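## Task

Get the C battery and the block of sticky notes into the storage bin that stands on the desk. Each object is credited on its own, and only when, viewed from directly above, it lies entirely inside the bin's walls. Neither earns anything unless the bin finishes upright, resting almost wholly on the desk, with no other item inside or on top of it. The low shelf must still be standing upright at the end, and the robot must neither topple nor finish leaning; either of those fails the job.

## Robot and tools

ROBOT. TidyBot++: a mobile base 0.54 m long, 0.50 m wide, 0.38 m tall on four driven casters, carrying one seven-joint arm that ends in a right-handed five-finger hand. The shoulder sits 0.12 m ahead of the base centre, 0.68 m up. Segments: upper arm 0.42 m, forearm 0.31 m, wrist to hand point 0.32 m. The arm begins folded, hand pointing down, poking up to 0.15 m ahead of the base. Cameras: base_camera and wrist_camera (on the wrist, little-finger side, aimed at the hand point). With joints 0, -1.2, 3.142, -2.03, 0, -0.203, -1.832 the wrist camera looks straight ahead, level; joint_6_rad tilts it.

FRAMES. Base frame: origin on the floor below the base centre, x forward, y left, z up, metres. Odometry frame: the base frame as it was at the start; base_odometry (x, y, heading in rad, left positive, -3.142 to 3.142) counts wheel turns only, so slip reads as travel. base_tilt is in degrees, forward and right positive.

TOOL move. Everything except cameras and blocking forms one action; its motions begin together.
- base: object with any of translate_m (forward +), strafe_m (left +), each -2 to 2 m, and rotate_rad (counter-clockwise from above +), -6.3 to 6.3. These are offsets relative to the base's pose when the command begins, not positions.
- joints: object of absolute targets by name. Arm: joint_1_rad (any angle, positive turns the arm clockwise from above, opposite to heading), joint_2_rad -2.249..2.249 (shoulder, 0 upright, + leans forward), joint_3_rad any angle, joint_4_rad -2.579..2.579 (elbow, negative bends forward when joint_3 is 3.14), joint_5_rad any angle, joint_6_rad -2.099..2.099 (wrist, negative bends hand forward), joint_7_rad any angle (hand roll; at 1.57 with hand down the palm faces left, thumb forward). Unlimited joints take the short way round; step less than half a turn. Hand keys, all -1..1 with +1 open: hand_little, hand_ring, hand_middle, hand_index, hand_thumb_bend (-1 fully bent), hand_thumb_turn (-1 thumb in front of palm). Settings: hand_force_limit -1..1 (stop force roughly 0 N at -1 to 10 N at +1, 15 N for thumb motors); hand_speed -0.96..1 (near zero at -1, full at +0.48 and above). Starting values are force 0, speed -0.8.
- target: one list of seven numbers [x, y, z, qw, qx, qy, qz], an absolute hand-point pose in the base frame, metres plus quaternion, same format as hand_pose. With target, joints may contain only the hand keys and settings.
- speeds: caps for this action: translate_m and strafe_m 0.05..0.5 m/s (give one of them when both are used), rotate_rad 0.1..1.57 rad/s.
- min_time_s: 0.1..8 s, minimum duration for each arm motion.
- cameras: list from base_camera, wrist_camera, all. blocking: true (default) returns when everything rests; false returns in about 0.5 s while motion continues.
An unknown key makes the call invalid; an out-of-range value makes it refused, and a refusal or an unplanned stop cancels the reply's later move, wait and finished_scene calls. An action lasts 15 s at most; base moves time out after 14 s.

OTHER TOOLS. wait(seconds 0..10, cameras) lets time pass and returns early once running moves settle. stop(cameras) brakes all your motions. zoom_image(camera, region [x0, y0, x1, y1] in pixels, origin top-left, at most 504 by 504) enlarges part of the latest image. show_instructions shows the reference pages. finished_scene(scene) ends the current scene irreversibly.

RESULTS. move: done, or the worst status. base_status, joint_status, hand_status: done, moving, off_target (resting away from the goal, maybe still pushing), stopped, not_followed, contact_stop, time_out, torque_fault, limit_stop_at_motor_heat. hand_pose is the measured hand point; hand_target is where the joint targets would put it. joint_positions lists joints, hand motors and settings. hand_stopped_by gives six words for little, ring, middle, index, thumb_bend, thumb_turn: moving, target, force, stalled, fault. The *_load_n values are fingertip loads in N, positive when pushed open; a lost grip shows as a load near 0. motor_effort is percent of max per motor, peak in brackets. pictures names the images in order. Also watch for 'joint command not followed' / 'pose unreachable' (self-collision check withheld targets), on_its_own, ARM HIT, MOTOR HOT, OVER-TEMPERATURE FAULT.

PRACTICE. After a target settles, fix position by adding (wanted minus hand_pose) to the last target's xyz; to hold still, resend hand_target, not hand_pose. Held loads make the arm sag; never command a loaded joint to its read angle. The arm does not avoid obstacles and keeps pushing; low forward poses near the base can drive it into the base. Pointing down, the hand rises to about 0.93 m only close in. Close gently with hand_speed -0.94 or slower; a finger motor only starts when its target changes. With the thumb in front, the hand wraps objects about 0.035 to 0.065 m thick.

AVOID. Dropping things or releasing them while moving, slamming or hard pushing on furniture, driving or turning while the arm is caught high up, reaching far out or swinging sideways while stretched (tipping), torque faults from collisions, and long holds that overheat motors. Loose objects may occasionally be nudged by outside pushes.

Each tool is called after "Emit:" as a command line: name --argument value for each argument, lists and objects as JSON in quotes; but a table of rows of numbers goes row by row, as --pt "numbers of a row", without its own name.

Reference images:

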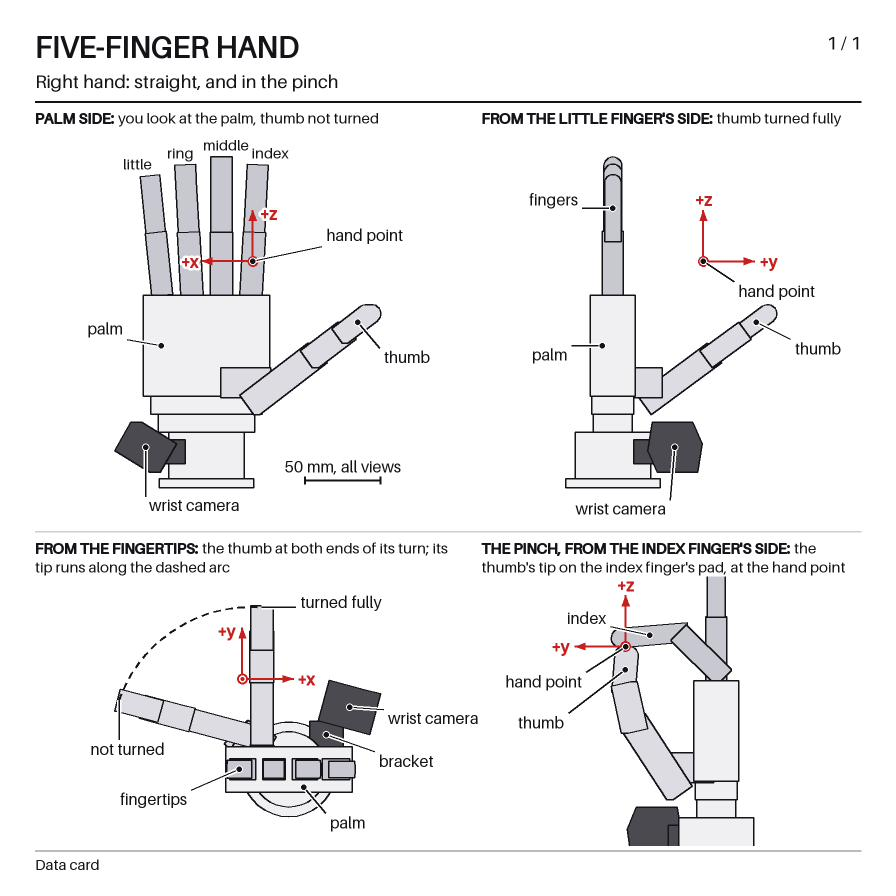

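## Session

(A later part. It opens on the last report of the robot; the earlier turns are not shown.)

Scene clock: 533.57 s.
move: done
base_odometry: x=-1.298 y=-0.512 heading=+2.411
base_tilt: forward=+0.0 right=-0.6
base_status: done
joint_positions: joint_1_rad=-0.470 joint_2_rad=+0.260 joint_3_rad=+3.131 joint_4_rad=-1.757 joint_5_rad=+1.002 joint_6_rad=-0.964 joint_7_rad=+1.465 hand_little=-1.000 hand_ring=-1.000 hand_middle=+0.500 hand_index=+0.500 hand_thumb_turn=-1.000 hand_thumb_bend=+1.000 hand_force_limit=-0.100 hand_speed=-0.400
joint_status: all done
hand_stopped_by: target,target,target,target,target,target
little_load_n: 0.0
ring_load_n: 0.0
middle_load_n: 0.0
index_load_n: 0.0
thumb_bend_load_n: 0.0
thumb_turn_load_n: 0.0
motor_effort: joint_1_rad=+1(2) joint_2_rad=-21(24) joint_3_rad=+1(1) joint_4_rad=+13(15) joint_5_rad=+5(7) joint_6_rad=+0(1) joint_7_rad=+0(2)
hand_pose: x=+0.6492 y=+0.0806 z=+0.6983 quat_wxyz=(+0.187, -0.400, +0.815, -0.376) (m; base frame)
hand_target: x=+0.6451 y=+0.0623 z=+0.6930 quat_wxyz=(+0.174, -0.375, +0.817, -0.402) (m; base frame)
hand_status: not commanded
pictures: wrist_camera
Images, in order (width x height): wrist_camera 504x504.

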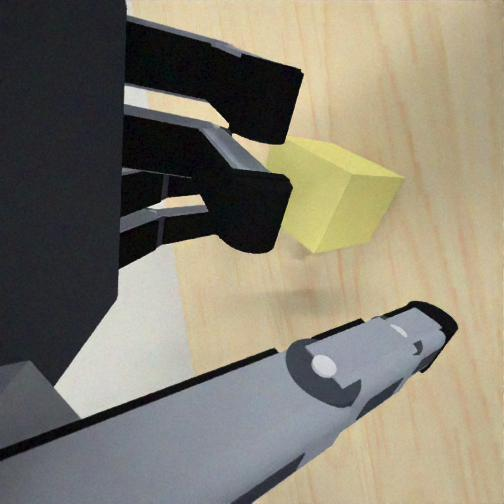

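Emit:
move --base '{"translate_m": -0.010, "strafe_m": -0.010}' --cameras '[]'

Emit:
move --joints '{"joint_2_rad": 0.348, "joint_4_rad": -1.89, "joint_5_rad": 1.175, "joint_6_rad": -0.828, "joint_7_rad": 1.19}' --min_time_s 2 --cameras '["wrist_camera"]'

Scene clock: 652.87 s.
move: done
base_odometry: x=-1.284 y=-0.511 heading=+2.411
base_tilt: forward=+0.0 right=-0.6
base_status: done
joint_positions: joint_1_rad=-0.474 joint_2_rad=+0.267 joint_3_rad=+3.131 joint_4_rad=-1.761 joint_5_rad=+1.003 joint_6_rad=-0.969 joint_7_rad=+1.465 hand_little=-1.000 hand_ring=-1.000 hand_middle=+0.500 hand_index=+0.500 hand_thumb_turn=-1.000 hand_thumb_bend=+1.000 hand_force_limit=-0.100 hand_speed=-0.400
joint_status: not commanded
hand_stopped_by: target,target,target,target,target,target
little_load_n: 0.0
ring_load_n: 0.0
middle_load_n: 0.0
index_load_n: 0.0
thumb_bend_load_n: 0.0
thumb_turn_load_n: 0.0
motor_effort: joint_1_rad=+1(1) joint_2_rad=-21(23) joint_3_rad=+1(2) joint_4_rad=+13(15) joint_5_rad=+6(7) joint_6_rad=+0(1) joint_7_rad=-1(1)
hand_pose: x=+0.6470 y=+0.0804 z=+0.6936 quat_wxyz=(+0.181, -0.403, +0.814, -0.377) (m; base frame)
hand_target: x=+0.6451 y=+0.0623 z=+0.6930 quat_wxyz=(+0.174, -0.375, +0.817, -0.402) (m; base frame)
hand_status: not commanded
pictures: none
No camera images: "cameras" was empty.

Scene clock: 655.17 s.
move: done
base_odometry: x=-1.284 y=-0.511 heading=+2.411
base_tilt: forward=+0.0 right=-0.6
base_status: not commanded
joint_positions: joint_1_rad=-0.474 joint_2_rad=+0.329 joint_3_rad=+3.131 joint_4_rad=-1.864 joint_5_rad=+1.126 joint_6_rad=-0.879 joint_7_rad=+1.275 hand_little=-1.000 hand_ring=-1.000 hand_middle=+0.500 hand_index=+0.500 hand_thumb_turn=-1.000 hand_thumb_bend=+1.000 hand_force_limit=-0.100 hand_speed=-0.400
joint_status: all done
hand_stopped_by: target,target,target,target,target,target
little_load_n: 0.0
ring_load_n: 0.0
middle_load_n: 0.0
index_load_n: 0.0
thumb_bend_load_n: 0.0
thumb_turn_load_n: 0.0
motor_effort: joint_1_rad=+1(2) joint_2_rad=-22(22) joint_3_rad=+1(1) joint_4_rad=+12(14) joint_5_rad=+4(7) joint_6_rad=-1(2) joint_7_rad=-1(2)
hand_pose: x=+0.6494 y=+0.0813 z=+0.6433 quat_wxyz=(+0.188, -0.404, +0.811, -0.378) (m; base frame)
hand_target: x=+0.6549 y=+0.0931 z=+0.6310 quat_wxyz=(+0.206, -0.403, +0.811, -0.370) (m; base frame)
hand_status: not commanded
pictures: wrist_camera
Images, in order (width x height): wrist_camera 504x504.

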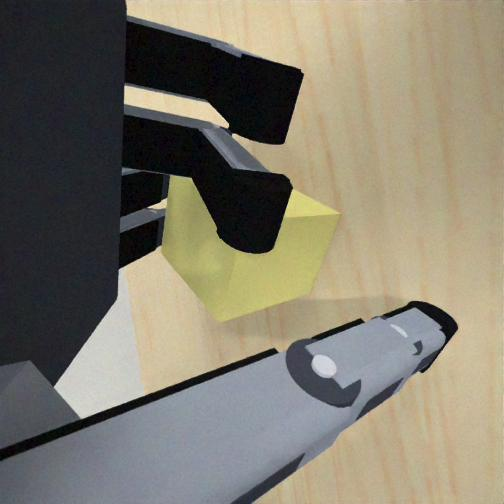

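Emit:
move --joints '{"hand_force_limit": -0.2, "hand_speed": -0.9, "hand_index": -0.3, "hand_middle": -0.3, "hand_thumb_bend": 0.3}' --cameras '["wrist_camera"]'

Scene clock: 668.90 s.
move: off_target
base_odometry: x=-1.284 y=-0.511 heading=+2.411
base_tilt: forward=+0.0 right=-0.6
base_status: not commanded
joint_positions: joint_1_rad=-0.474 joint_2_rad=+0.332 joint_3_rad=+3.131 joint_4_rad=-1.866 joint_5_rad=+1.133 joint_6_rad=-0.876 joint_7_rad=+1.274 hand_little=-1.000 hand_ring=-1.000 hand_middle=+0.037 hand_index=+0.036 hand_thumb_turn=-1.000 hand_thumb_bend=+0.766 hand_force_limit=-0.200 hand_speed=-0.900
joint_status: hand_middle off_target (ended at +0.037, target -0.300); hand_index off_target (ended at +0.036, target -0.300); hand_thumb_bend off_target (ended at +0.766, target +0.300); the others done
hand_stopped_by: target,target,force,force,force,target
little_load_n: 0.0
ring_load_n: 0.0
middle_load_n: 6.5
index_load_n: 4.0
thumb_bend_load_n: 7.5
thumb_turn_load_n: -1.5
motor_effort: joint_1_rad=+1(1) joint_2_rad=-21(22) joint_3_rad=+0(1) joint_4_rad=+12(13) joint_5_rad=+5(6) joint_6_rad=-2(2) joint_7_rad=-1(1)
hand_pose: x=+0.6500 y=+0.0815 z=+0.6421 quat_wxyz=(+0.188, -0.407, +0.810, -0.379) (m; base frame)
hand_target: x=+0.6549 y=+0.0931 z=+0.6310 quat_wxyz=(+0.206, -0.403, +0.811, -0.370) (m; base frame)
hand_status: not commanded
pictures: wrist_camera
Images, in order (width x height): wrist_camera 504x504.

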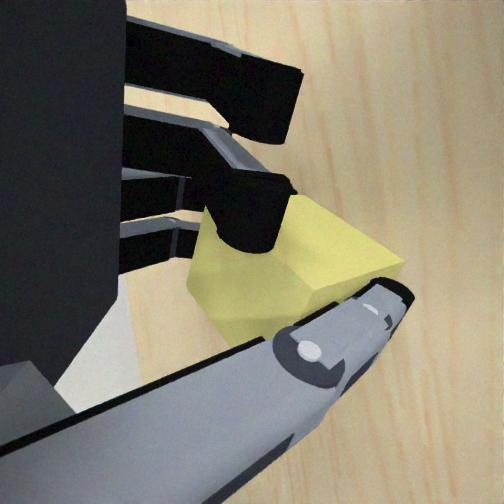

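Emit:
move --joints '{"joint_2_rad": 0.19, "joint_4_rad": -1.548, "joint_5_rad": 0.78, "joint_6_rad": -1.166, "joint_7_rad": 1.80}' --min_time_s 3.5 --cameras '["wrist_camera"]'

Scene clock: 685.83 s.
move: done
base_odometry: x=-1.284 y=-0.511 heading=+2.411
base_tilt: forward=+0.0 right=-0.6
base_status: not commanded
joint_positions: joint_1_rad=-0.474 joint_2_rad=+0.217 joint_3_rad=+3.131 joint_4_rad=-1.566 joint_5_rad=+0.830 joint_6_rad=-1.117 joint_7_rad=+1.715 hand_little=-1.000 hand_ring=-1.000 hand_middle=+0.037 hand_index=+0.036 hand_thumb_turn=-1.000 hand_thumb_bend=+0.766 hand_force_limit=-0.200 hand_speed=-0.900
joint_status: all done
hand_stopped_by: target,target,force,force,force,target
little_load_n: 0.0
ring_load_n: 0.0
middle_load_n: 6.0
index_load_n: 3.5
thumb_bend_load_n: 7.5
thumb_turn_load_n: -1.5
motor_effort: joint_1_rad=+0(2) joint_2_rad=-21(24) joint_3_rad=+1(1) joint_4_rad=+15(16) joint_5_rad=+7(8) joint_6_rad=+2(2) joint_7_rad=-1(2)
hand_pose: x=+0.6416 y=+0.0915 z=+0.7611 quat_wxyz=(+0.173, -0.406, +0.824, -0.356) (m; base frame)
hand_target: x=+0.6225 y=+0.0907 z=+0.7703 quat_wxyz=(+0.156, -0.423, +0.822, -0.348) (m; base frame)
hand_status: not commanded
pictures: wrist_camera
Images, in order (width x height): wrist_camera 504x504.

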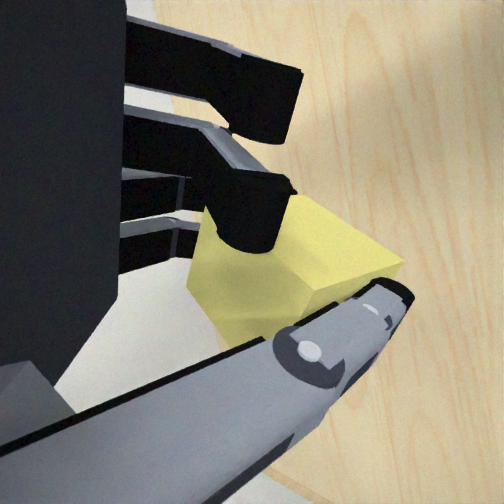

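Emit:
move --base '{"translate_m": -0.591, "strafe_m": -0.207}' --speeds '{"translate_m": 0.4}' --cameras '[]'

Emit:
move --base '{"rotate_rad": 1.562}' --joints '{"joint_1_rad": 0, "joint_2_rad": -1.2, "joint_3_rad": 3.142, "joint_4_rad": -2.03, "joint_5_rad": 0, "joint_6_rad": -0.203, "joint_7_rad": 3.142}' --min_time_s 3 --cameras '["all"]'

Emit:
move --joints '{"joint_2_rad": 0.002, "joint_4_rad": -1.22, "joint_5_rad": -0.03, "joint_6_rad": -1.08, "joint_7_rad": 3.05}' --min_time_s 3 --cameras '["wrist_camera"]'

Scene clock: 718.83 s.
move: done
base_odometry: x=-0.705 y=-0.751 heading=+2.411
base_tilt: forward=+0.0 right=-0.6
base_status: done
joint_positions: joint_1_rad=-0.474 joint_2_rad=+0.206 joint_3_rad=+3.131 joint_4_rad=-1.564 joint_5_rad=+0.827 joint_6_rad=-1.123 joint_7_rad=+1.716 hand_little=-1.000 hand_ring=-1.000 hand_middle=+0.037 hand_index=+0.036 hand_thumb_turn=-1.000 hand_thumb_bend=+0.766 hand_force_limit=-0.200 hand_speed=-0.900
joint_status: not commanded
hand_stopped_by: target,target,force,force,force,target
little_load_n: 0.0
ring_load_n: 0.5
middle_load_n: 6.0
index_load_n: 3.5
thumb_bend_load_n: 7.5
thumb_turn_load_n: -1.0
motor_effort: joint_1_rad=+0(2) joint_2_rad=-21(24) joint_3_rad=+0(1) joint_4_rad=+14(16) joint_5_rad=+5(7) joint_6_rad=+1(2) joint_7_rad=+0(1)
hand_pose: x=+0.6397 y=+0.0907 z=+0.7664 quat_wxyz=(+0.176, -0.403, +0.825, -0.355) (m; base frame)
hand_target: x=+0.6225 y=+0.0907 z=+0.7703 quat_wxyz=(+0.156, -0.423, +0.822, -0.348) (m; base frame)
hand_status: not commanded
pictures: none
No camera images: "cameras" was empty.

Scene clock: 722.47 s.
move: done
base_odometry: x=-0.705 y=-0.751 heading=-2.311
base_tilt: forward=+0.0 right=-0.6
base_status: done
joint_positions: joint_1_rad=-0.017 joint_2_rad=-1.192 joint_3_rad=+3.134 joint_4_rad=-2.007 joint_5_rad=+0.050 joint_6_rad=-0.267 joint_7_rad=+3.057 hand_little=-1.000 hand_ring=-1.000 hand_middle=+0.037 hand_index=+0.036 hand_thumb_turn=-1.000 hand_thumb_bend=+0.767 hand_force_limit=-0.200 hand_speed=-0.900
joint_status: all done
hand_stopped_by: target,target,force,force,force,target
little_load_n: 0.0
ring_load_n: 0.0
middle_load_n: 5.5
index_load_n: 3.5
thumb_bend_load_n: 8.0
thumb_turn_load_n: -1.0
motor_effort: joint_1_rad=+0(3) joint_2_rad=+16(23) joint_3_rad=+1(3) joint_4_rad=+14(18) joint_5_rad=+1(7) joint_6_rad=+8(9) joint_7_rad=-1(2)
hand_pose: x=+0.2683 y=+0.0364 z=+1.1522 quat_wxyz=(+0.620, -0.359, +0.369, -0.593) (m; base frame)
hand_target: x=+0.2663 y=+0.0319 z=+1.1597 quat_wxyz=(+0.615, -0.349, +0.349, -0.615) (m; base frame)
hand_status: not commanded
pictures: base_camera, wrist_camera
Images, in order (width x height): base_camera 644x364, wrist_camera 504x504.

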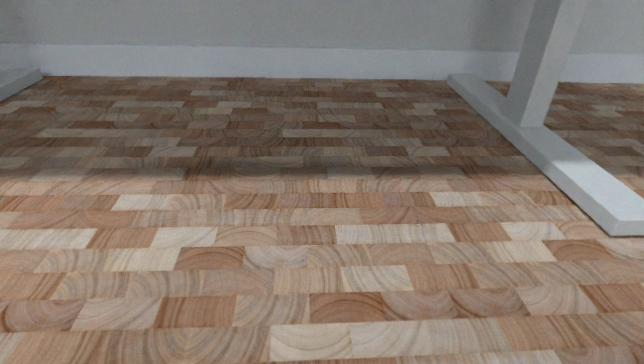

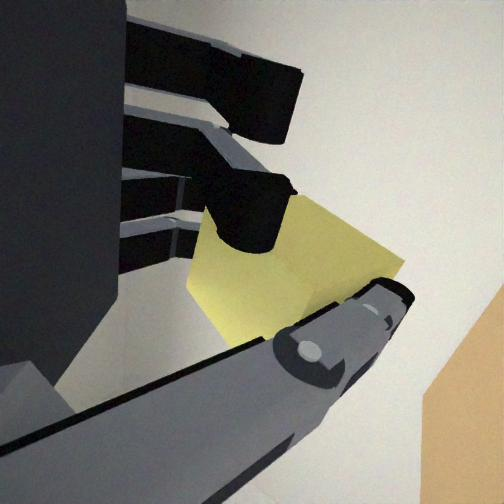

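Scene clock: 726.03 s.
move: done
base_odometry: x=-0.705 y=-0.751 heading=-2.311
base_tilt: forward=+0.0 right=-0.6
base_status: not commanded
joint_positions: joint_1_rad=-0.017 joint_2_rad=+0.004 joint_3_rad=+3.134 joint_4_rad=-1.241 joint_5_rad=+0.020 joint_6_rad=-1.029 joint_7_rad=+3.057 hand_little=-1.000 hand_ring=-1.000 hand_middle=+0.037 hand_index=+0.036 hand_thumb_turn=-1.000 hand_thumb_bend=+0.767 hand_force_limit=-0.200 hand_speed=-0.900
joint_status: all done
hand_stopped_by: target,target,force,force,force,target
little_load_n: 0.0
ring_load_n: 0.0
middle_load_n: 5.5
index_load_n: 4.0
thumb_bend_load_n: 7.5
thumb_turn_load_n: -1.5
motor_effort: joint_1_rad=+0(1) joint_2_rad=-16(19) joint_3_rad=+0(2) joint_4_rad=+16(18) joint_5_rad=+0(2) joint_6_rad=+6(10) joint_7_rad=-1(2)
hand_pose: x=+0.6262 y=+0.0439 z=+0.9510 quat_wxyz=(+0.307, -0.623, +0.659, -0.288) (m; base frame)
hand_target: x=+0.6165 y=+0.0466 z=+0.9536 quat_wxyz=(+0.311, -0.614, +0.675, -0.264) (m; base frame)
hand_status: not commanded
pictures: wrist_camera
Images, in order (width x height): wrist_camera 504x504.

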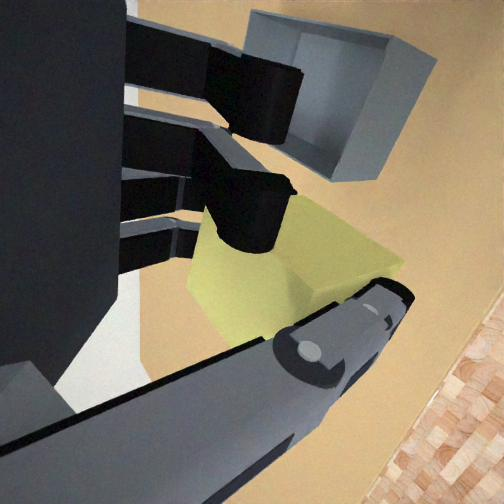

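Emit:
move --base '{"rotate_rad": -0.12}' --joints '{"joint_2_rad": 0.115, "joint_4_rad": -1.33, "joint_6_rad": -0.815}' --min_time_s 2 --cameras '[]'

Emit:
move --base '{"translate_m": 0.095, "strafe_m": 0.037}' --cameras '["wrist_camera"]'

Scene clock: 811.53 s.
move: done
base_odometry: x=-0.705 y=-0.751 heading=-2.430
base_tilt: forward=+0.0 right=-0.6
base_status: done
joint_positions: joint_1_rad=-0.003 joint_2_rad=+0.106 joint_3_rad=+3.138 joint_4_rad=-1.306 joint_5_rad=+0.013 joint_6_rad=-0.875 joint_7_rad=+3.057 hand_little=-1.000 hand_ring=-1.000 hand_middle=+0.037 hand_index=+0.036 hand_thumb_turn=-1.000 hand_thumb_bend=+0.767 hand_force_limit=-0.200 hand_speed=-0.900
joint_status: all done
hand_stopped_by: target,target,force,force,force,target
little_load_n: 0.0
ring_load_n: 0.0
middle_load_n: 5.5
index_load_n: 4.0
thumb_bend_load_n: 7.5
thumb_turn_load_n: -1.0
motor_effort: joint_1_rad=+1(3) joint_2_rad=-20(21) joint_3_rad=+0(2) joint_4_rad=+17(18) joint_5_rad=+0(2) joint_6_rad=+6(7) joint_7_rad=-1(1)
hand_pose: x=+0.6791 y=+0.0371 z=+0.8948 quat_wxyz=(+0.302, -0.619, +0.667, -0.284) (m; base frame)
hand_target: x=+0.6913 y=+0.0455 z=+0.8915 quat_wxyz=(+0.325, -0.606, +0.671, -0.277) (m; base frame)
hand_status: not commanded
pictures: none
No camera images: "cameras" was empty.

Scene clock: 812.77 s.
move: done
base_odometry: x=-0.753 y=-0.841 heading=-2.429
base_tilt: forward=+0.0 right=-0.6
base_status: done
joint_positions: joint_1_rad=-0.003 joint_2_rad=+0.120 joint_3_rad=+3.138 joint_4_rad=-1.308 joint_5_rad=+0.012 joint_6_rad=-0.870 joint_7_rad=+3.057 hand_little=-1.000 hand_ring=-1.000 hand_middle=+0.037 hand_index=+0.036 hand_thumb_turn=-1.000 hand_thumb_bend=+0.767 hand_force_limit=-0.200 hand_speed=-0.900
joint_status: not commanded
hand_stopped_by: target,target,force,force,force,target
little_load_n: 0.0
ring_load_n: 0.0
middle_load_n: 6.0
index_load_n: 4.0
thumb_bend_load_n: 7.5
thumb_turn_load_n: -1.0
motor_effort: joint_1_rad=+1(2) joint_2_rad=-20(23) joint_3_rad=+0(1) joint_4_rad=+17(18) joint_5_rad=+1(1) joint_6_rad=+6(7) joint_7_rad=-1(1)
hand_pose: x=+0.6829 y=+0.0372 z=+0.8867 quat_wxyz=(+0.298, -0.621, +0.669, -0.280) (m; base frame)
hand_target: x=+0.6913 y=+0.0455 z=+0.8915 quat_wxyz=(+0.325, -0.606, +0.671, -0.277) (m; base frame)
hand_status: not commanded
pictures: wrist_camera
Images, in order (width x height): wrist_camera 504x504.

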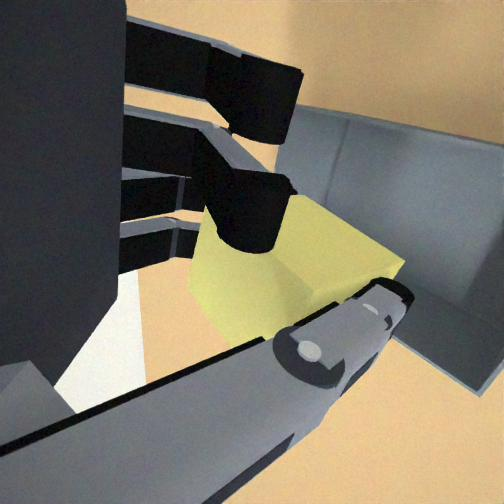

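Emit:
move --joints '{"joint_2_rad": 0.11, "joint_4_rad": -1.40, "joint_6_rad": -0.75, "hand_speed": 0.0, "hand_ring": 1, "hand_little": 1}' --min_time_s 1.5 --cameras '[]'

Emit:
move --joints '{"joint_2_rad": 0.11, "joint_4_rad": -1.55, "joint_6_rad": -0.605}' --min_time_s 2.5 --cameras '["wrist_camera"]'

Scene clock: 847.67 s.
move: done
base_odometry: x=-0.753 y=-0.841 heading=-2.429
base_tilt: forward=+0.0 right=-0.6
base_status: not commanded
joint_positions: joint_1_rad=-0.003 joint_2_rad=+0.120 joint_3_rad=+3.138 joint_4_rad=-1.375 joint_5_rad=+0.012 joint_6_rad=-0.810 joint_7_rad=+3.057 hand_little=+1.000 hand_ring=+1.000 hand_middle=+0.037 hand_index=+0.036 hand_thumb_turn=-1.000 hand_thumb_bend=+0.767 hand_force_limit=-0.200 hand_speed=+0.000
joint_status: all done
hand_stopped_by: target,target,force,force,force,target
little_load_n: 0.0
ring_load_n: 0.0
middle_load_n: 6.0
index_load_n: 3.5
thumb_bend_load_n: 7.5
thumb_turn_load_n: -1.0
motor_effort: joint_1_rad=+1(1) joint_2_rad=-20(21) joint_3_rad=+0(1) joint_4_rad=+17(18) joint_5_rad=+0(1) joint_6_rad=+6(7) joint_7_rad=-1(1)
hand_pose: x=+0.6833 y=+0.0374 z=+0.8642 quat_wxyz=(+0.296, -0.622, +0.670, -0.278) (m; base frame)
hand_target: x=+0.6912 y=+0.0451 z=+0.8714 quat_wxyz=(+0.324, -0.605, +0.672, -0.277) (m; base frame)
hand_status: not commanded
pictures: none
No camera images: "cameras" was empty.

Scene clock: 850.47 s.
move: done
base_odometry: x=-0.753 y=-0.841 heading=-2.429
base_tilt: forward=+0.0 right=-0.6
base_status: not commanded
joint_positions: joint_1_rad=-0.003 joint_2_rad=+0.120 joint_3_rad=+3.138 joint_4_rad=-1.526 joint_5_rad=+0.012 joint_6_rad=-0.665 joint_7_rad=+3.057 hand_little=+1.000 hand_ring=+1.000 hand_middle=+0.037 hand_index=+0.036 hand_thumb_turn=-1.000 hand_thumb_bend=+0.767 hand_force_limit=-0.200 hand_speed=+0.000
joint_status: all done
hand_stopped_by: target,target,force,force,force,target
little_load_n: 0.0
ring_load_n: 0.0
middle_load_n: 6.0
index_load_n: 3.5
thumb_bend_load_n: 7.5
thumb_turn_load_n: -1.0
motor_effort: joint_1_rad=+0(1) joint_2_rad=-20(21) joint_3_rad=+0(1) joint_4_rad=+17(18) joint_5_rad=+0(2) joint_6_rad=+6(7) joint_7_rad=-1(1)
hand_pose: x=+0.6819 y=+0.0377 z=+0.8160 quat_wxyz=(+0.295, -0.623, +0.670, -0.276) (m; base frame)
hand_target: x=+0.6894 y=+0.0442 z=+0.8232 quat_wxyz=(+0.322, -0.605, +0.674, -0.277) (m; base frame)
hand_status: not commanded
pictures: wrist_camera
Images, in order (width x height): wrist_camera 504x504.

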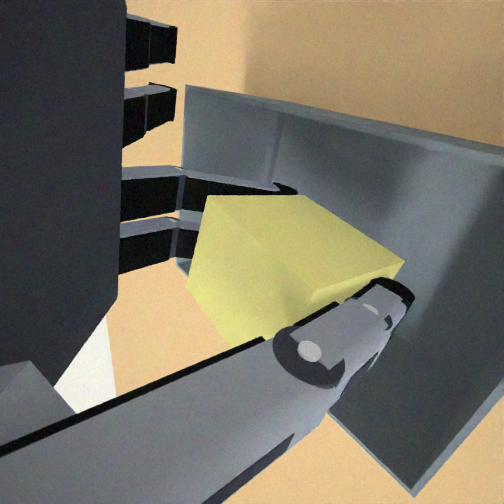

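Emit:
move --joints '{"hand_speed": -0.5, "hand_index": 0.3, "hand_middle": 0.3, "hand_thumb_bend": 0.9}' --cameras '["wrist_camera"]'

Scene clock: 857.80 s.
move: done
base_odometry: x=-0.753 y=-0.841 heading=-2.429
base_tilt: forward=+0.0 right=-0.6
base_status: not commanded
joint_positions: joint_1_rad=-0.003 joint_2_rad=+0.120 joint_3_rad=+3.138 joint_4_rad=-1.526 joint_5_rad=+0.012 joint_6_rad=-0.661 joint_7_rad=+3.057 hand_little=+1.000 hand_ring=+1.000 hand_middle=+0.300 hand_index=+0.300 hand_thumb_turn=-1.000 hand_thumb_bend=+0.900 hand_force_limit=-0.200 hand_speed=-0.500
joint_status: all done
hand_stopped_by: target,target,target,target,target,target
little_load_n: 0.0
ring_load_n: 0.0
middle_load_n: 0.0
index_load_n: -0.5
thumb_bend_load_n: 0.0
thumb_turn_load_n: 0.0
motor_effort: joint_1_rad=+0(1) joint_2_rad=-20(20) joint_3_rad=+0(1) joint_4_rad=+16(17) joint_5_rad=+1(1) joint_6_rad=+6(7) joint_7_rad=-1(1)
hand_pose: x=+0.6829 y=+0.0377 z=+0.8168 quat_wxyz=(+0.296, -0.623, +0.669, -0.277) (m; base frame)
hand_target: x=+0.6894 y=+0.0442 z=+0.8232 quat_wxyz=(+0.322, -0.605, +0.674, -0.277) (m; base frame)
hand_status: not commanded
pictures: wrist_camera
Images, in order (width x height): wrist_camera 504x504.

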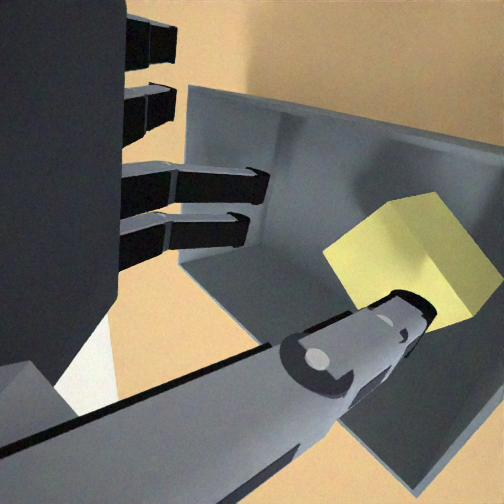

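Emit:
move --joints '{"joint_2_rad": 0.02, "joint_4_rad": -1.15, "joint_6_rad": -1.1}' --min_time_s 2.5 --cameras '[]'

Emit:
move --base '{"translate_m": -0.1}' --cameras '["wrist_camera"]'

Emit:
zoom_image --camera "wrist_camera" --region '[240, 0, 504, 200]'

Scene clock: 868.23 s.
move: done
base_odometry: x=-0.753 y=-0.841 heading=-2.429
base_tilt: forward=+0.0 right=-0.6
base_status: not commanded
joint_positions: joint_1_rad=-0.003 joint_2_rad=+0.039 joint_3_rad=+3.138 joint_4_rad=-1.164 joint_5_rad=+0.012 joint_6_rad=-1.048 joint_7_rad=+3.057 hand_little=+1.000 hand_ring=+1.000 hand_middle=+0.300 hand_index=+0.300 hand_thumb_turn=-1.000 hand_thumb_bend=+0.900 hand_force_limit=-0.200 hand_speed=-0.500
joint_status: all done
hand_stopped_by: target,target,target,target,target,target
little_load_n: 0.0
ring_load_n: 0.0
middle_load_n: 0.0
index_load_n: 0.0
thumb_bend_load_n: 0.0
thumb_turn_load_n: 0.0
motor_effort: joint_1_rad=+0(2) joint_2_rad=-16(21) joint_3_rad=+1(1) joint_4_rad=+16(18) joint_5_rad=+1(2) joint_6_rad=+6(8) joint_7_rad=-1(1)
hand_pose: x=+0.6428 y=+0.0367 z=+0.9677 quat_wxyz=(+0.314, -0.613, +0.662, -0.295) (m; base frame)
hand_target: x=+0.6262 y=+0.0467 z=+0.9753 quat_wxyz=(+0.322, -0.610, +0.670, -0.273) (m; base frame)
hand_status: not commanded
pictures: none
No camera images: "cameras" was empty.

Scene clock: 869.43 s.
move: done
base_odometry: x=-0.677 y=-0.776 heading=-2.429
base_tilt: forward=+0.0 right=-0.6
base_status: done
joint_positions: joint_1_rad=-0.003 joint_2_rad=+0.020 joint_3_rad=+3.138 joint_4_rad=-1.162 joint_5_rad=+0.011 joint_6_rad=-1.053 joint_7_rad=+3.057 hand_little=+1.000 hand_ring=+1.000 hand_middle=+0.300 hand_index=+0.300 hand_thumb_turn=-1.000 hand_thumb_bend=+0.900 hand_force_limit=-0.200 hand_speed=-0.500
joint_status: not commanded
hand_stopped_by: target,target,target,target,target,target
little_load_n: 0.0
ring_load_n: 0.0
middle_load_n: 0.0
index_load_n: 0.0
thumb_bend_load_n: 0.0
thumb_turn_load_n: 0.0
motor_effort: joint_1_rad=+1(3) joint_2_rad=-15(20) joint_3_rad=+1(2) joint_4_rad=+15(17) joint_5_rad=+1(2) joint_6_rad=+6(7) joint_7_rad=-1(1)
hand_pose: x=+0.6366 y=+0.0370 z=+0.9775 quat_wxyz=(+0.320, -0.611, +0.660, -0.299) (m; base frame)
hand_target: x=+0.6262 y=+0.0467 z=+0.9753 quat_wxyz=(+0.322, -0.610, +0.670, -0.273) (m; base frame)
hand_status: not commanded
pictures: wrist_camera
Images, in order (width x height): wrist_camera 504x504.

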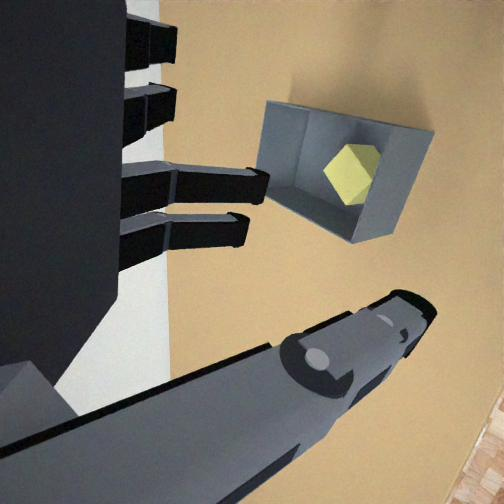

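Scaled by 1.909 from the camera's 504x504 image, which has a finer 720x720 frame.

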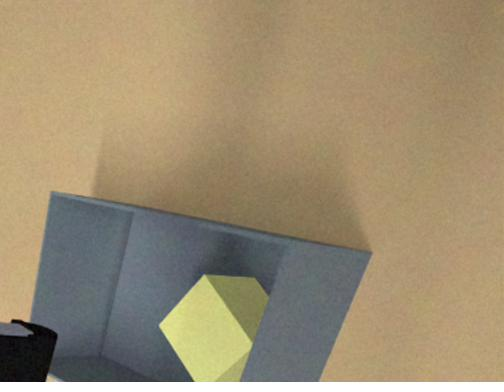

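Emit:
move --base '{"rotate_rad": 1.699}' --joints '{"joint_1_rad": 0, "joint_2_rad": -1.2, "joint_3_rad": 3.142, "joint_4_rad": -2.03, "joint_5_rad": 0, "joint_6_rad": -0.65, "joint_7_rad": 4.451, "hand_speed": 0.4, "hand_thumb_turn": 1, "hand_thumb_bend": 1, "hand_index": 1, "hand_middle": 1}' --min_time_s 2.5 --cameras '[]'

Emit:
move --base '{"translate_m": 1.008, "strafe_m": 1.764}' --cameras '["all"]'

Scene clock: 903.47 s.
move: done
base_odometry: x=-0.677 y=-0.776 heading=-0.731
base_tilt: forward=+0.0 right=-0.6
base_status: done
joint_positions: joint_1_rad=-0.002 joint_2_rad=-1.190 joint_3_rad=+3.139 joint_4_rad=-2.004 joint_5_rad=+0.011 joint_6_rad=-0.710 joint_7_rad=+4.365 hand_little=+1.000 hand_ring=+1.000 hand_middle=+1.000 hand_index=+1.000 hand_thumb_turn=+1.000 hand_thumb_bend=+1.000 hand_force_limit=-0.200 hand_speed=+0.400
joint_status: all done
hand_stopped_by: target,target,target,target,target,target
little_load_n: 0.0
ring_load_n: 0.0
middle_load_n: 0.0
index_load_n: 0.0
thumb_bend_load_n: 0.0
thumb_turn_load_n: 0.0
motor_effort: joint_1_rad=+1(2) joint_2_rad=+16(18) joint_3_rad=+1(3) joint_4_rad=+14(17) joint_5_rad=+1(2) joint_6_rad=+8(9) joint_7_rad=-1(2)
hand_pose: x=+0.2807 y=-0.0461 z=+1.0202 quat_wxyz=(+0.120, -0.680, +0.117, -0.714) (m; base frame)
hand_target: x=+0.2837 y=-0.0490 z=+1.0305 quat_wxyz=(+0.096, -0.669, +0.088, -0.732) (m; base frame)
hand_status: not commanded
pictures: none
No camera images: "cameras" was empty.

Scene clock: 908.73 s.
move: done
base_odometry: x=+1.251 y=-0.135 heading=-0.730
base_tilt: forward=+0.0 right=-0.6
base_status: done
joint_positions: joint_1_rad=-0.002 joint_2_rad=-1.192 joint_3_rad=+3.139 joint_4_rad=-2.006 joint_5_rad=+0.011 joint_6_rad=-0.709 joint_7_rad=+4.367 hand_little=+1.000 hand_ring=+1.000 hand_middle=+1.000 hand_index=+1.000 hand_thumb_turn=+1.000 hand_thumb_bend=+1.000 hand_force_limit=-0.200 hand_speed=+0.400
joint_status: not commanded
hand_stopped_by: target,target,target,target,target,target
little_load_n: 0.0
ring_load_n: 0.0
middle_load_n: 0.0
index_load_n: 0.0
thumb_bend_load_n: 0.0
thumb_turn_load_n: 0.0
motor_effort: joint_1_rad=+1(3) joint_2_rad=+15(18) joint_3_rad=+0(2) joint_4_rad=+14(15) joint_5_rad=+1(2) joint_6_rad=+8(9) joint_7_rad=-1(1)
hand_pose: x=+0.2805 y=-0.0462 z=+1.0200 quat_wxyz=(+0.119, -0.680, +0.117, -0.714) (m; base frame)
hand_target: x=+0.2837 y=-0.0490 z=+1.0305 quat_wxyz=(+0.096, -0.669, +0.088, -0.732) (m; base frame)
hand_status: not commanded
pictures: base_camera, wrist_camera
Images, in order (width x height): base_camera 644x364, wrist_camera 504x504.

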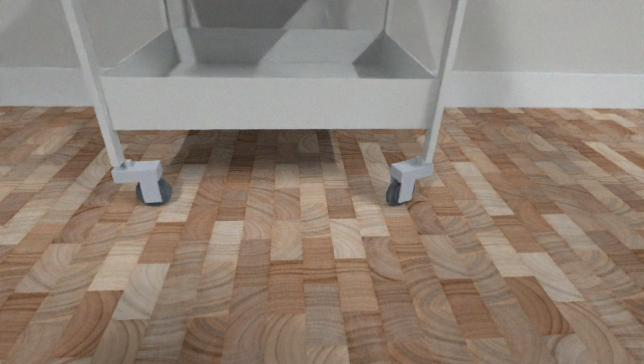

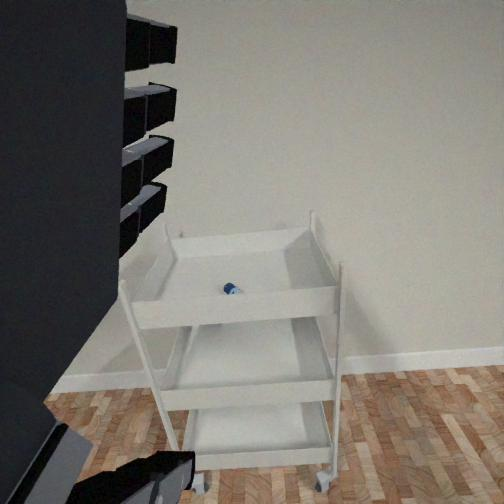

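Found it: the battery lies in the trolley's top tray.

Emit:
zoom_image --camera "wrist_camera" --region '[110, 200, 360, 350]'

Emit:
zoom_image --camera "wrist_camera" --region '[200, 260, 270, 320]'

Scaled by 2.016 from the camera's 504x504 image, which has a finer 720x720 frame.

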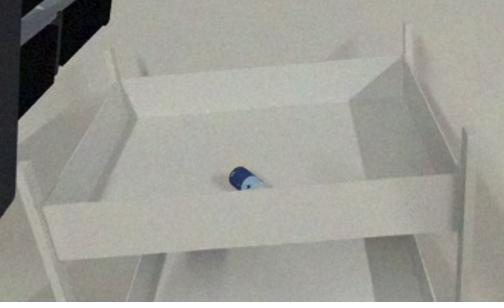

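Scaled by 7.200 from the camera's 504x504 image, which has a finer 720x720 frame.

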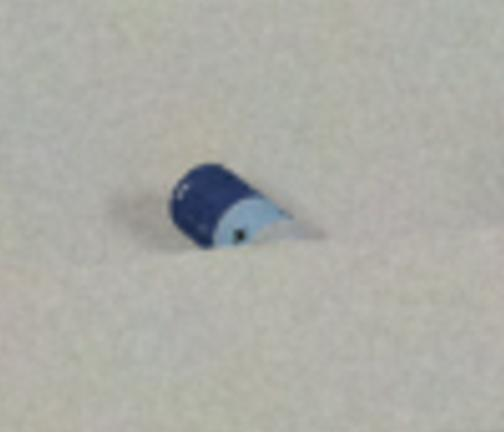

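Emit:
move --base '{"translate_m": 0.313, "strafe_m": 0.508}' --joints '{"hand_thumb_turn": -1, "hand_index": 0.45, "hand_middle": 0.45, "hand_ring": -1, "hand_little": -1}' --cameras '[]'

Emit:
move --base '{"rotate_rad": -0.785}' --cameras '["all"]'

Emit:
move --joints '{"joint_2_rad": 0.02, "joint_4_rad": -1.53, "joint_6_rad": -0.655, "joint_7_rad": 3.05}' --min_time_s 2.5 --cameras '["wrist_camera"]'

Scene clock: 1026.60 s.
move: done
base_odometry: x=+1.823 y=+0.035 heading=-0.729
base_tilt: forward=+0.0 right=-0.6
base_status: done
joint_positions: joint_1_rad=-0.002 joint_2_rad=-1.192 joint_3_rad=+3.139 joint_4_rad=-2.006 joint_5_rad=+0.011 joint_6_rad=-0.708 joint_7_rad=+4.367 hand_little=-1.000 hand_ring=-1.000 hand_middle=+0.450 hand_index=+0.450 hand_thumb_turn=-1.000 hand_thumb_bend=+1.000 hand_force_limit=-0.200 hand_speed=+0.400
joint_status: all done
hand_stopped_by: target,target,target,target,target,target
little_load_n: 0.0
ring_load_n: 0.0
middle_load_n: 0.0
index_load_n: 0.0
thumb_bend_load_n: 0.0
thumb_turn_load_n: 0.5
motor_effort: joint_1_rad=+0(2) joint_2_rad=+16(17) joint_3_rad=+0(2) joint_4_rad=+14(15) joint_5_rad=+1(2) joint_6_rad=+8(9) joint_7_rad=-1(1)
hand_pose: x=+0.2804 y=-0.0462 z=+1.0200 quat_wxyz=(+0.119, -0.680, +0.116, -0.714) (m; base frame)
hand_target: x=+0.2837 y=-0.0490 z=+1.0305 quat_wxyz=(+0.096, -0.669, +0.088, -0.732) (m; base frame)
hand_status: not commanded
pictures: none
No camera images: "cameras" was empty.

Scene clock: 1028.30 s.
move: done
base_odometry: x=+1.823 y=+0.035 heading=-1.513
base_tilt: forward=+0.0 right=-0.6
base_status: done
joint_positions: joint_1_rad=-0.002 joint_2_rad=-1.192 joint_3_rad=+3.139 joint_4_rad=-2.006 joint_5_rad=+0.011 joint_6_rad=-0.708 joint_7_rad=+4.367 hand_little=-1.000 hand_ring=-1.000 hand_middle=+0.450 hand_index=+0.450 hand_thumb_turn=-1.000 hand_thumb_bend=+1.000 hand_force_limit=-0.200 hand_speed=+0.400
joint_status: not commanded
hand_stopped_by: target,target,target,target,target,target
little_load_n: 0.0
ring_load_n: 0.0
middle_load_n: 0.0
index_load_n: 0.0
thumb_bend_load_n: 0.0
thumb_turn_load_n: 0.0
motor_effort: joint_1_rad=+1(2) joint_2_rad=+15(17) joint_3_rad=+1(2) joint_4_rad=+14(15) joint_5_rad=+1(2) joint_6_rad=+8(9) joint_7_rad=-1(1)
hand_pose: x=+0.2804 y=-0.0462 z=+1.0200 quat_wxyz=(+0.119, -0.680, +0.116, -0.714) (m; base frame)
hand_target: x=+0.2837 y=-0.0490 z=+1.0305 quat_wxyz=(+0.096, -0.669, +0.088, -0.732) (m; base frame)
hand_status: not commanded
pictures: base_camera, wrist_camera
Images, in order (width x height): base_camera 644x364, wrist_camera 504x504.

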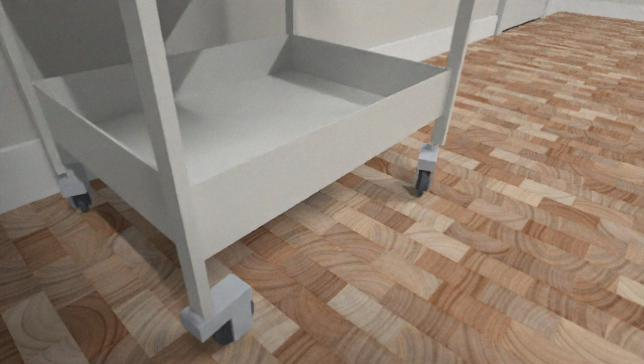

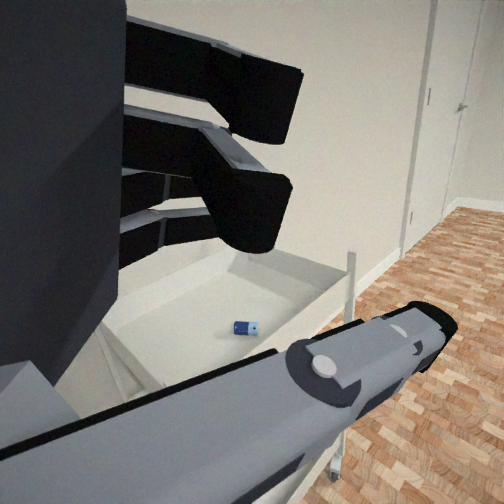

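Scene clock: 1031.43 s.
move: done
base_odometry: x=+1.823 y=+0.035 heading=-1.513
base_tilt: forward=+0.0 right=-0.6
base_status: not commanded
joint_positions: joint_1_rad=-0.002 joint_2_rad=+0.015 joint_3_rad=+3.139 joint_4_rad=-1.548 joint_5_rad=+0.011 joint_6_rad=-0.708 joint_7_rad=+3.136 hand_little=-1.000 hand_ring=-1.000 hand_middle=+0.450 hand_index=+0.450 hand_thumb_turn=-1.000 hand_thumb_bend=+1.000 hand_force_limit=-0.200 hand_speed=+0.400
joint_status: all done
hand_stopped_by: target,target,target,target,target,target
little_load_n: 0.0
ring_load_n: 0.0
middle_load_n: 0.0
index_load_n: 0.0
thumb_bend_load_n: 0.0
thumb_turn_load_n: 0.0
motor_effort: joint_1_rad=+0(1) joint_2_rad=-17(18) joint_3_rad=+0(1) joint_4_rad=+16(18) joint_5_rad=+1(2) joint_6_rad=+6(9) joint_7_rad=-1(2)
hand_pose: x=+0.6473 y=+0.0321 z=+0.8512 quat_wxyz=(+0.296, -0.642, +0.640, -0.300) (m; base frame)
hand_target: x=+0.6673 y=+0.0373 z=+0.8722 quat_wxyz=(+0.333, -0.601, +0.659, -0.304) (m; base frame)
hand_status: not commanded
pictures: wrist_camera
Images, in order (width x height): wrist_camera 504x504.

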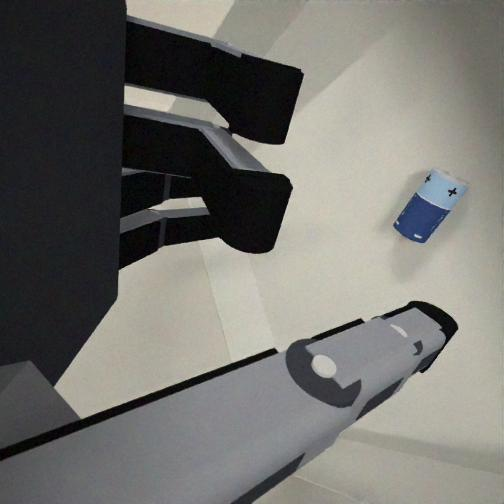

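Emit:
move --base '{"strafe_m": 0.064}' --joints '{"joint_1_rad": 0.148}' --min_time_s 1 --cameras '[]'

Emit:
move --joints '{"joint_2_rad": 0.115, "joint_4_rad": -1.96, "joint_6_rad": -0.18}' --min_time_s 2 --cameras '["wrist_camera"]'

Emit:
zoom_image --camera "wrist_camera" --region '[200, 120, 450, 340]'

Scene clock: 1075.23 s.
move: done
base_odometry: x=+1.887 y=+0.038 heading=-1.514
base_tilt: forward=+0.0 right=-0.6
base_status: done
joint_positions: joint_1_rad=+0.137 joint_2_rad=+0.015 joint_3_rad=+3.139 joint_4_rad=-1.548 joint_5_rad=+0.011 joint_6_rad=-0.708 joint_7_rad=+3.135 hand_little=-1.000 hand_ring=-1.000 hand_middle=+0.450 hand_index=+0.450 hand_thumb_turn=-1.000 hand_thumb_bend=+1.000 hand_force_limit=-0.200 hand_speed=+0.400
joint_status: all done
hand_stopped_by: target,target,target,target,target,target
little_load_n: 0.0
ring_load_n: 0.0
middle_load_n: 0.0
index_load_n: 0.0
thumb_bend_load_n: 0.0
thumb_turn_load_n: 0.0
motor_effort: joint_1_rad=+1(2) joint_2_rad=-16(17) joint_3_rad=+0(2) joint_4_rad=+16(18) joint_5_rad=+1(2) joint_6_rad=+7(7) joint_7_rad=-1(1)
hand_pose: x=+0.6467 y=-0.0411 z=+0.8513 quat_wxyz=(+0.275, -0.596, +0.683, -0.320) (m; base frame)
hand_target: x=+0.6668 y=-0.0440 z=+0.8722 quat_wxyz=(+0.310, -0.551, +0.702, -0.328) (m; base frame)
hand_status: not commanded
pictures: none
No camera images: "cameras" was empty.

Scene clock: 1077.83 s.
move: done
base_odometry: x=+1.887 y=+0.038 heading=-1.514
base_tilt: forward=+0.0 right=-0.6
base_status: not commanded
joint_positions: joint_1_rad=+0.137 joint_2_rad=+0.103 joint_3_rad=+3.139 joint_4_rad=-1.937 joint_5_rad=+0.011 joint_6_rad=-0.238 joint_7_rad=+3.135 hand_little=-1.000 hand_ring=-1.000 hand_middle=+0.450 hand_index=+0.450 hand_thumb_turn=-1.000 hand_thumb_bend=+1.000 hand_force_limit=-0.200 hand_speed=+0.400
joint_status: all done
hand_stopped_by: target,target,target,target,target,target
little_load_n: 0.0
ring_load_n: 0.0
middle_load_n: 0.0
index_load_n: 0.0
thumb_bend_load_n: 0.0
thumb_turn_load_n: 0.0
motor_effort: joint_1_rad=+0(1) joint_2_rad=-18(19) joint_3_rad=+0(1) joint_4_rad=+15(17) joint_5_rad=+0(2) joint_6_rad=+6(7) joint_7_rad=+0(1)
hand_pose: x=+0.6478 y=-0.0399 z=+0.7033 quat_wxyz=(+0.274, -0.598, +0.683, -0.316) (m; base frame)
hand_target: x=+0.6557 y=-0.0423 z=+0.7001 quat_wxyz=(+0.295, -0.558, +0.711, -0.312) (m; base frame)
hand_status: not commanded
pictures: wrist_camera
Images, in order (width x height): wrist_camera 504x504.

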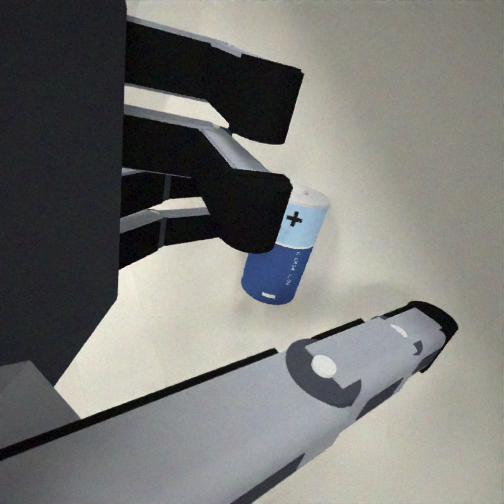

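Scaled by 2.016 from the camera's 504x504 image, which has a finer 720x720 frame.

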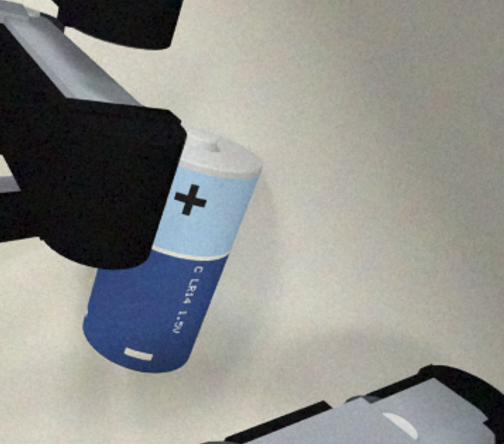

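Emit:
move --base '{"translate_m": -0.004}' --joints '{"joint_2_rad": 0.127, "joint_4_rad": -1.984, "joint_6_rad": -0.144}' --min_time_s 1 --cameras '["wrist_camera"]'

Scene clock: 1116.60 s.
move: done
base_odometry: x=+1.887 y=+0.042 heading=-1.515
base_tilt: forward=+0.0 right=-0.6
base_status: done
joint_positions: joint_1_rad=+0.137 joint_2_rad=+0.111 joint_3_rad=+3.139 joint_4_rad=-1.957 joint_5_rad=+0.011 joint_6_rad=-0.201 joint_7_rad=+3.135 hand_little=-1.000 hand_ring=-1.000 hand_middle=+0.450 hand_index=+0.450 hand_thumb_turn=-1.000 hand_thumb_bend=+1.000 hand_force_limit=-0.200 hand_speed=+0.400
joint_status: all done
hand_stopped_by: target,target,target,target,target,target
little_load_n: 0.5
ring_load_n: 0.0
middle_load_n: 0.0
index_load_n: 0.0
thumb_bend_load_n: 0.0
thumb_turn_load_n: 0.0
motor_effort: joint_1_rad=+1(2) joint_2_rad=-18(19) joint_3_rad=+0(1) joint_4_rad=+14(16) joint_5_rad=+0(2) joint_6_rad=+6(7) joint_7_rad=-1(1)
hand_pose: x=+0.6491 y=-0.0401 z=+0.6965 quat_wxyz=(+0.277, -0.597, +0.682, -0.319) (m; base frame)
hand_target: x=+0.6550 y=-0.0422 z=+0.6897 quat_wxyz=(+0.295, -0.558, +0.711, -0.312) (m; base frame)
hand_status: not commanded
pictures: wrist_camera
Images, in order (width x height): wrist_camera 504x504.

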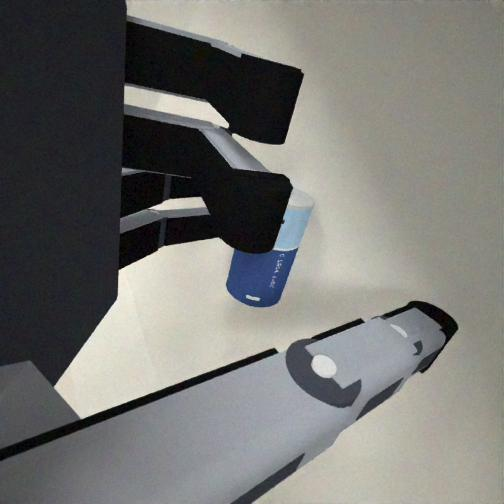

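Emit:
move --joints '{"joint_2_rad": 0.134, "joint_4_rad": -1.998, "joint_6_rad": -0.122}' --min_time_s 1 --cameras '["wrist_camera"]'

Scene clock: 1121.83 s.
move: done
base_odometry: x=+1.887 y=+0.042 heading=-1.515
base_tilt: forward=+0.0 right=-0.6
base_status: not commanded
joint_positions: joint_1_rad=+0.137 joint_2_rad=+0.112 joint_3_rad=+3.139 joint_4_rad=-1.969 joint_5_rad=+0.011 joint_6_rad=-0.178 joint_7_rad=+3.135 hand_little=-1.000 hand_ring=-1.000 hand_middle=+0.450 hand_index=+0.450 hand_thumb_turn=-1.000 hand_thumb_bend=+1.000 hand_force_limit=-0.200 hand_speed=+0.400
joint_status: all done
hand_stopped_by: target,target,target,target,target,target
little_load_n: 0.0
ring_load_n: 0.0
middle_load_n: -1.0
index_load_n: 0.0
thumb_bend_load_n: 0.0
thumb_turn_load_n: 0.0
motor_effort: joint_1_rad=+1(1) joint_2_rad=-17(19) joint_3_rad=+0(1) joint_4_rad=+14(16) joint_5_rad=+1(1) joint_6_rad=+6(7) joint_7_rad=-1(1)
hand_pose: x=+0.6504 y=-0.0402 z=+0.6952 quat_wxyz=(+0.280, -0.596, +0.680, -0.323) (m; base frame)
hand_target: x=+0.6547 y=-0.0422 z=+0.6839 quat_wxyz=(+0.295, -0.558, +0.710, -0.312) (m; base frame)
hand_status: not commanded
pictures: wrist_camera
Images, in order (width x height): wrist_camera 504x504.

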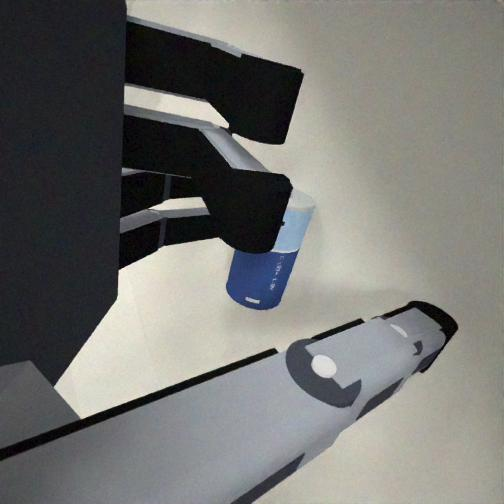

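Emit:
move --joints '{"joint_2_rad": 0.012, "hand_thumb_bend": 0.8}' --min_time_s 1 --cameras '[]'

Emit:
move --joints '{"joint_2_rad": 0.10, "joint_4_rad": -2.108, "joint_6_rad": 0.06}' --min_time_s 2 --cameras '["wrist_camera"]'

Scene clock: 1162.83 s.
move: done
base_odometry: x=+1.887 y=+0.042 heading=-1.515
base_tilt: forward=+0.0 right=-0.6
base_status: not commanded
joint_positions: joint_1_rad=+0.137 joint_2_rad=+0.028 joint_3_rad=+3.139 joint_4_rad=-1.973 joint_5_rad=+0.011 joint_6_rad=-0.177 joint_7_rad=+3.134 hand_little=-1.000 hand_ring=-1.000 hand_middle=+0.450 hand_index=+0.450 hand_thumb_turn=-1.000 hand_thumb_bend=+0.800 hand_force_limit=-0.200 hand_speed=+0.400
joint_status: all done
hand_stopped_by: target,target,target,target,target,target
little_load_n: 0.0
ring_load_n: 0.0
middle_load_n: 0.0
index_load_n: 0.0
thumb_bend_load_n: 0.0
thumb_turn_load_n: 0.0
motor_effort: joint_1_rad=+0(1) joint_2_rad=-16(18) joint_3_rad=+0(1) joint_4_rad=+16(16) joint_5_rad=+2(2) joint_6_rad=+7(7) joint_7_rad=-1(1)
hand_pose: x=+0.6461 y=-0.0396 z=+0.7379 quat_wxyz=(+0.304, -0.584, +0.667, -0.350) (m; base frame)
hand_target: x=+0.6506 y=-0.0415 z=+0.7491 quat_wxyz=(+0.332, -0.540, +0.689, -0.352) (m; base frame)
hand_status: not commanded
pictures: none
No camera images: "cameras" was empty.

Scene clock: 1165.13 s.
move: done
base_odometry: x=+1.887 y=+0.042 heading=-1.515
base_tilt: forward=+0.0 right=-0.6
base_status: not commanded
joint_positions: joint_1_rad=+0.137 joint_2_rad=+0.086 joint_3_rad=+3.139 joint_4_rad=-2.082 joint_5_rad=+0.011 joint_6_rad=+0.002 joint_7_rad=+3.134 hand_little=-1.000 hand_ring=-1.000 hand_middle=+0.450 hand_index=+0.450 hand_thumb_turn=-1.000 hand_thumb_bend=+0.800 hand_force_limit=-0.200 hand_speed=+0.400
joint_status: all done
hand_stopped_by: target,target,target,target,target,target
little_load_n: 0.0
ring_load_n: 0.0
middle_load_n: 0.0
index_load_n: 0.0
thumb_bend_load_n: 0.0
thumb_turn_load_n: 0.0
motor_effort: joint_1_rad=+1(2) joint_2_rad=-17(17) joint_3_rad=+0(1) joint_4_rad=+14(17) joint_5_rad=+1(2) joint_6_rad=+6(7) joint_7_rad=-1(1)
hand_pose: x=+0.6473 y=-0.0391 z=+0.6936 quat_wxyz=(+0.308, -0.583, +0.664, -0.353) (m; base frame)
hand_target: x=+0.6521 y=-0.0418 z=+0.6898 quat_wxyz=(+0.327, -0.543, +0.692, -0.346) (m; base frame)
hand_status: not commanded
pictures: wrist_camera
Images, in order (width x height): wrist_camera 504x504.

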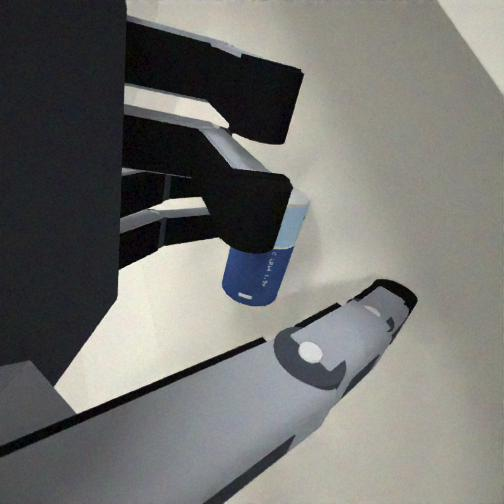

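Emit:
move --joints '{"hand_force_limit": -0.3, "hand_speed": -0.9, "hand_index": -0.35, "hand_middle": -0.35, "hand_thumb_bend": 0.1}' --cameras '["wrist_camera"]'

Scene clock: 1173.80 s.
move: off_target
base_odometry: x=+1.887 y=+0.042 heading=-1.515
base_tilt: forward=+0.0 right=-0.6
base_status: not commanded
joint_positions: joint_1_rad=+0.137 joint_2_rad=+0.086 joint_3_rad=+3.139 joint_4_rad=-2.083 joint_5_rad=+0.011 joint_6_rad=+0.005 joint_7_rad=+3.134 hand_little=-1.000 hand_ring=-1.000 hand_middle=-0.079 hand_index=-0.107 hand_thumb_turn=-1.000 hand_thumb_bend=+0.522 hand_force_limit=-0.300 hand_speed=-0.900
joint_status: hand_middle off_target (ended at -0.079, target -0.350); hand_index off_target (ended at -0.107, target -0.350); hand_thumb_bend off_target (ended at +0.522, target +0.100); the others done
hand_stopped_by: target,target,force,force,force,target
little_load_n: 0.0
ring_load_n: 0.0
middle_load_n: 3.0
index_load_n: 4.5
thumb_bend_load_n: 6.0
thumb_turn_load_n: -1.0
motor_effort: joint_1_rad=+1(1) joint_2_rad=-17(17) joint_3_rad=+0(1) joint_4_rad=+14(15) joint_5_rad=+1(2) joint_6_rad=+7(7) joint_7_rad=-1(1)
hand_pose: x=+0.6478 y=-0.0392 z=+0.6941 quat_wxyz=(+0.308, -0.582, +0.664, -0.354) (m; base frame)
hand_target: x=+0.6521 y=-0.0418 z=+0.6898 quat_wxyz=(+0.327, -0.543, +0.692, -0.346) (m; base frame)
hand_status: not commanded
pictures: wrist_camera
Images, in order (width x height): wrist_camera 504x504.

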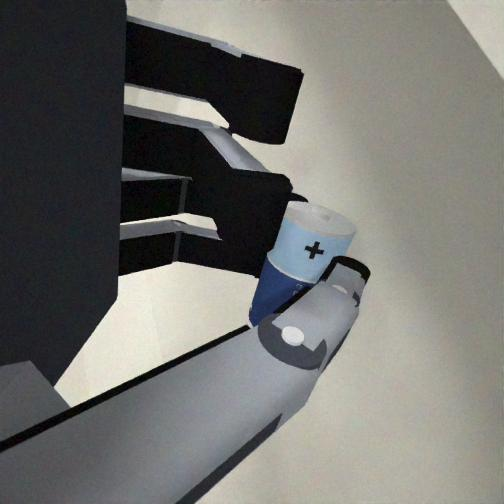

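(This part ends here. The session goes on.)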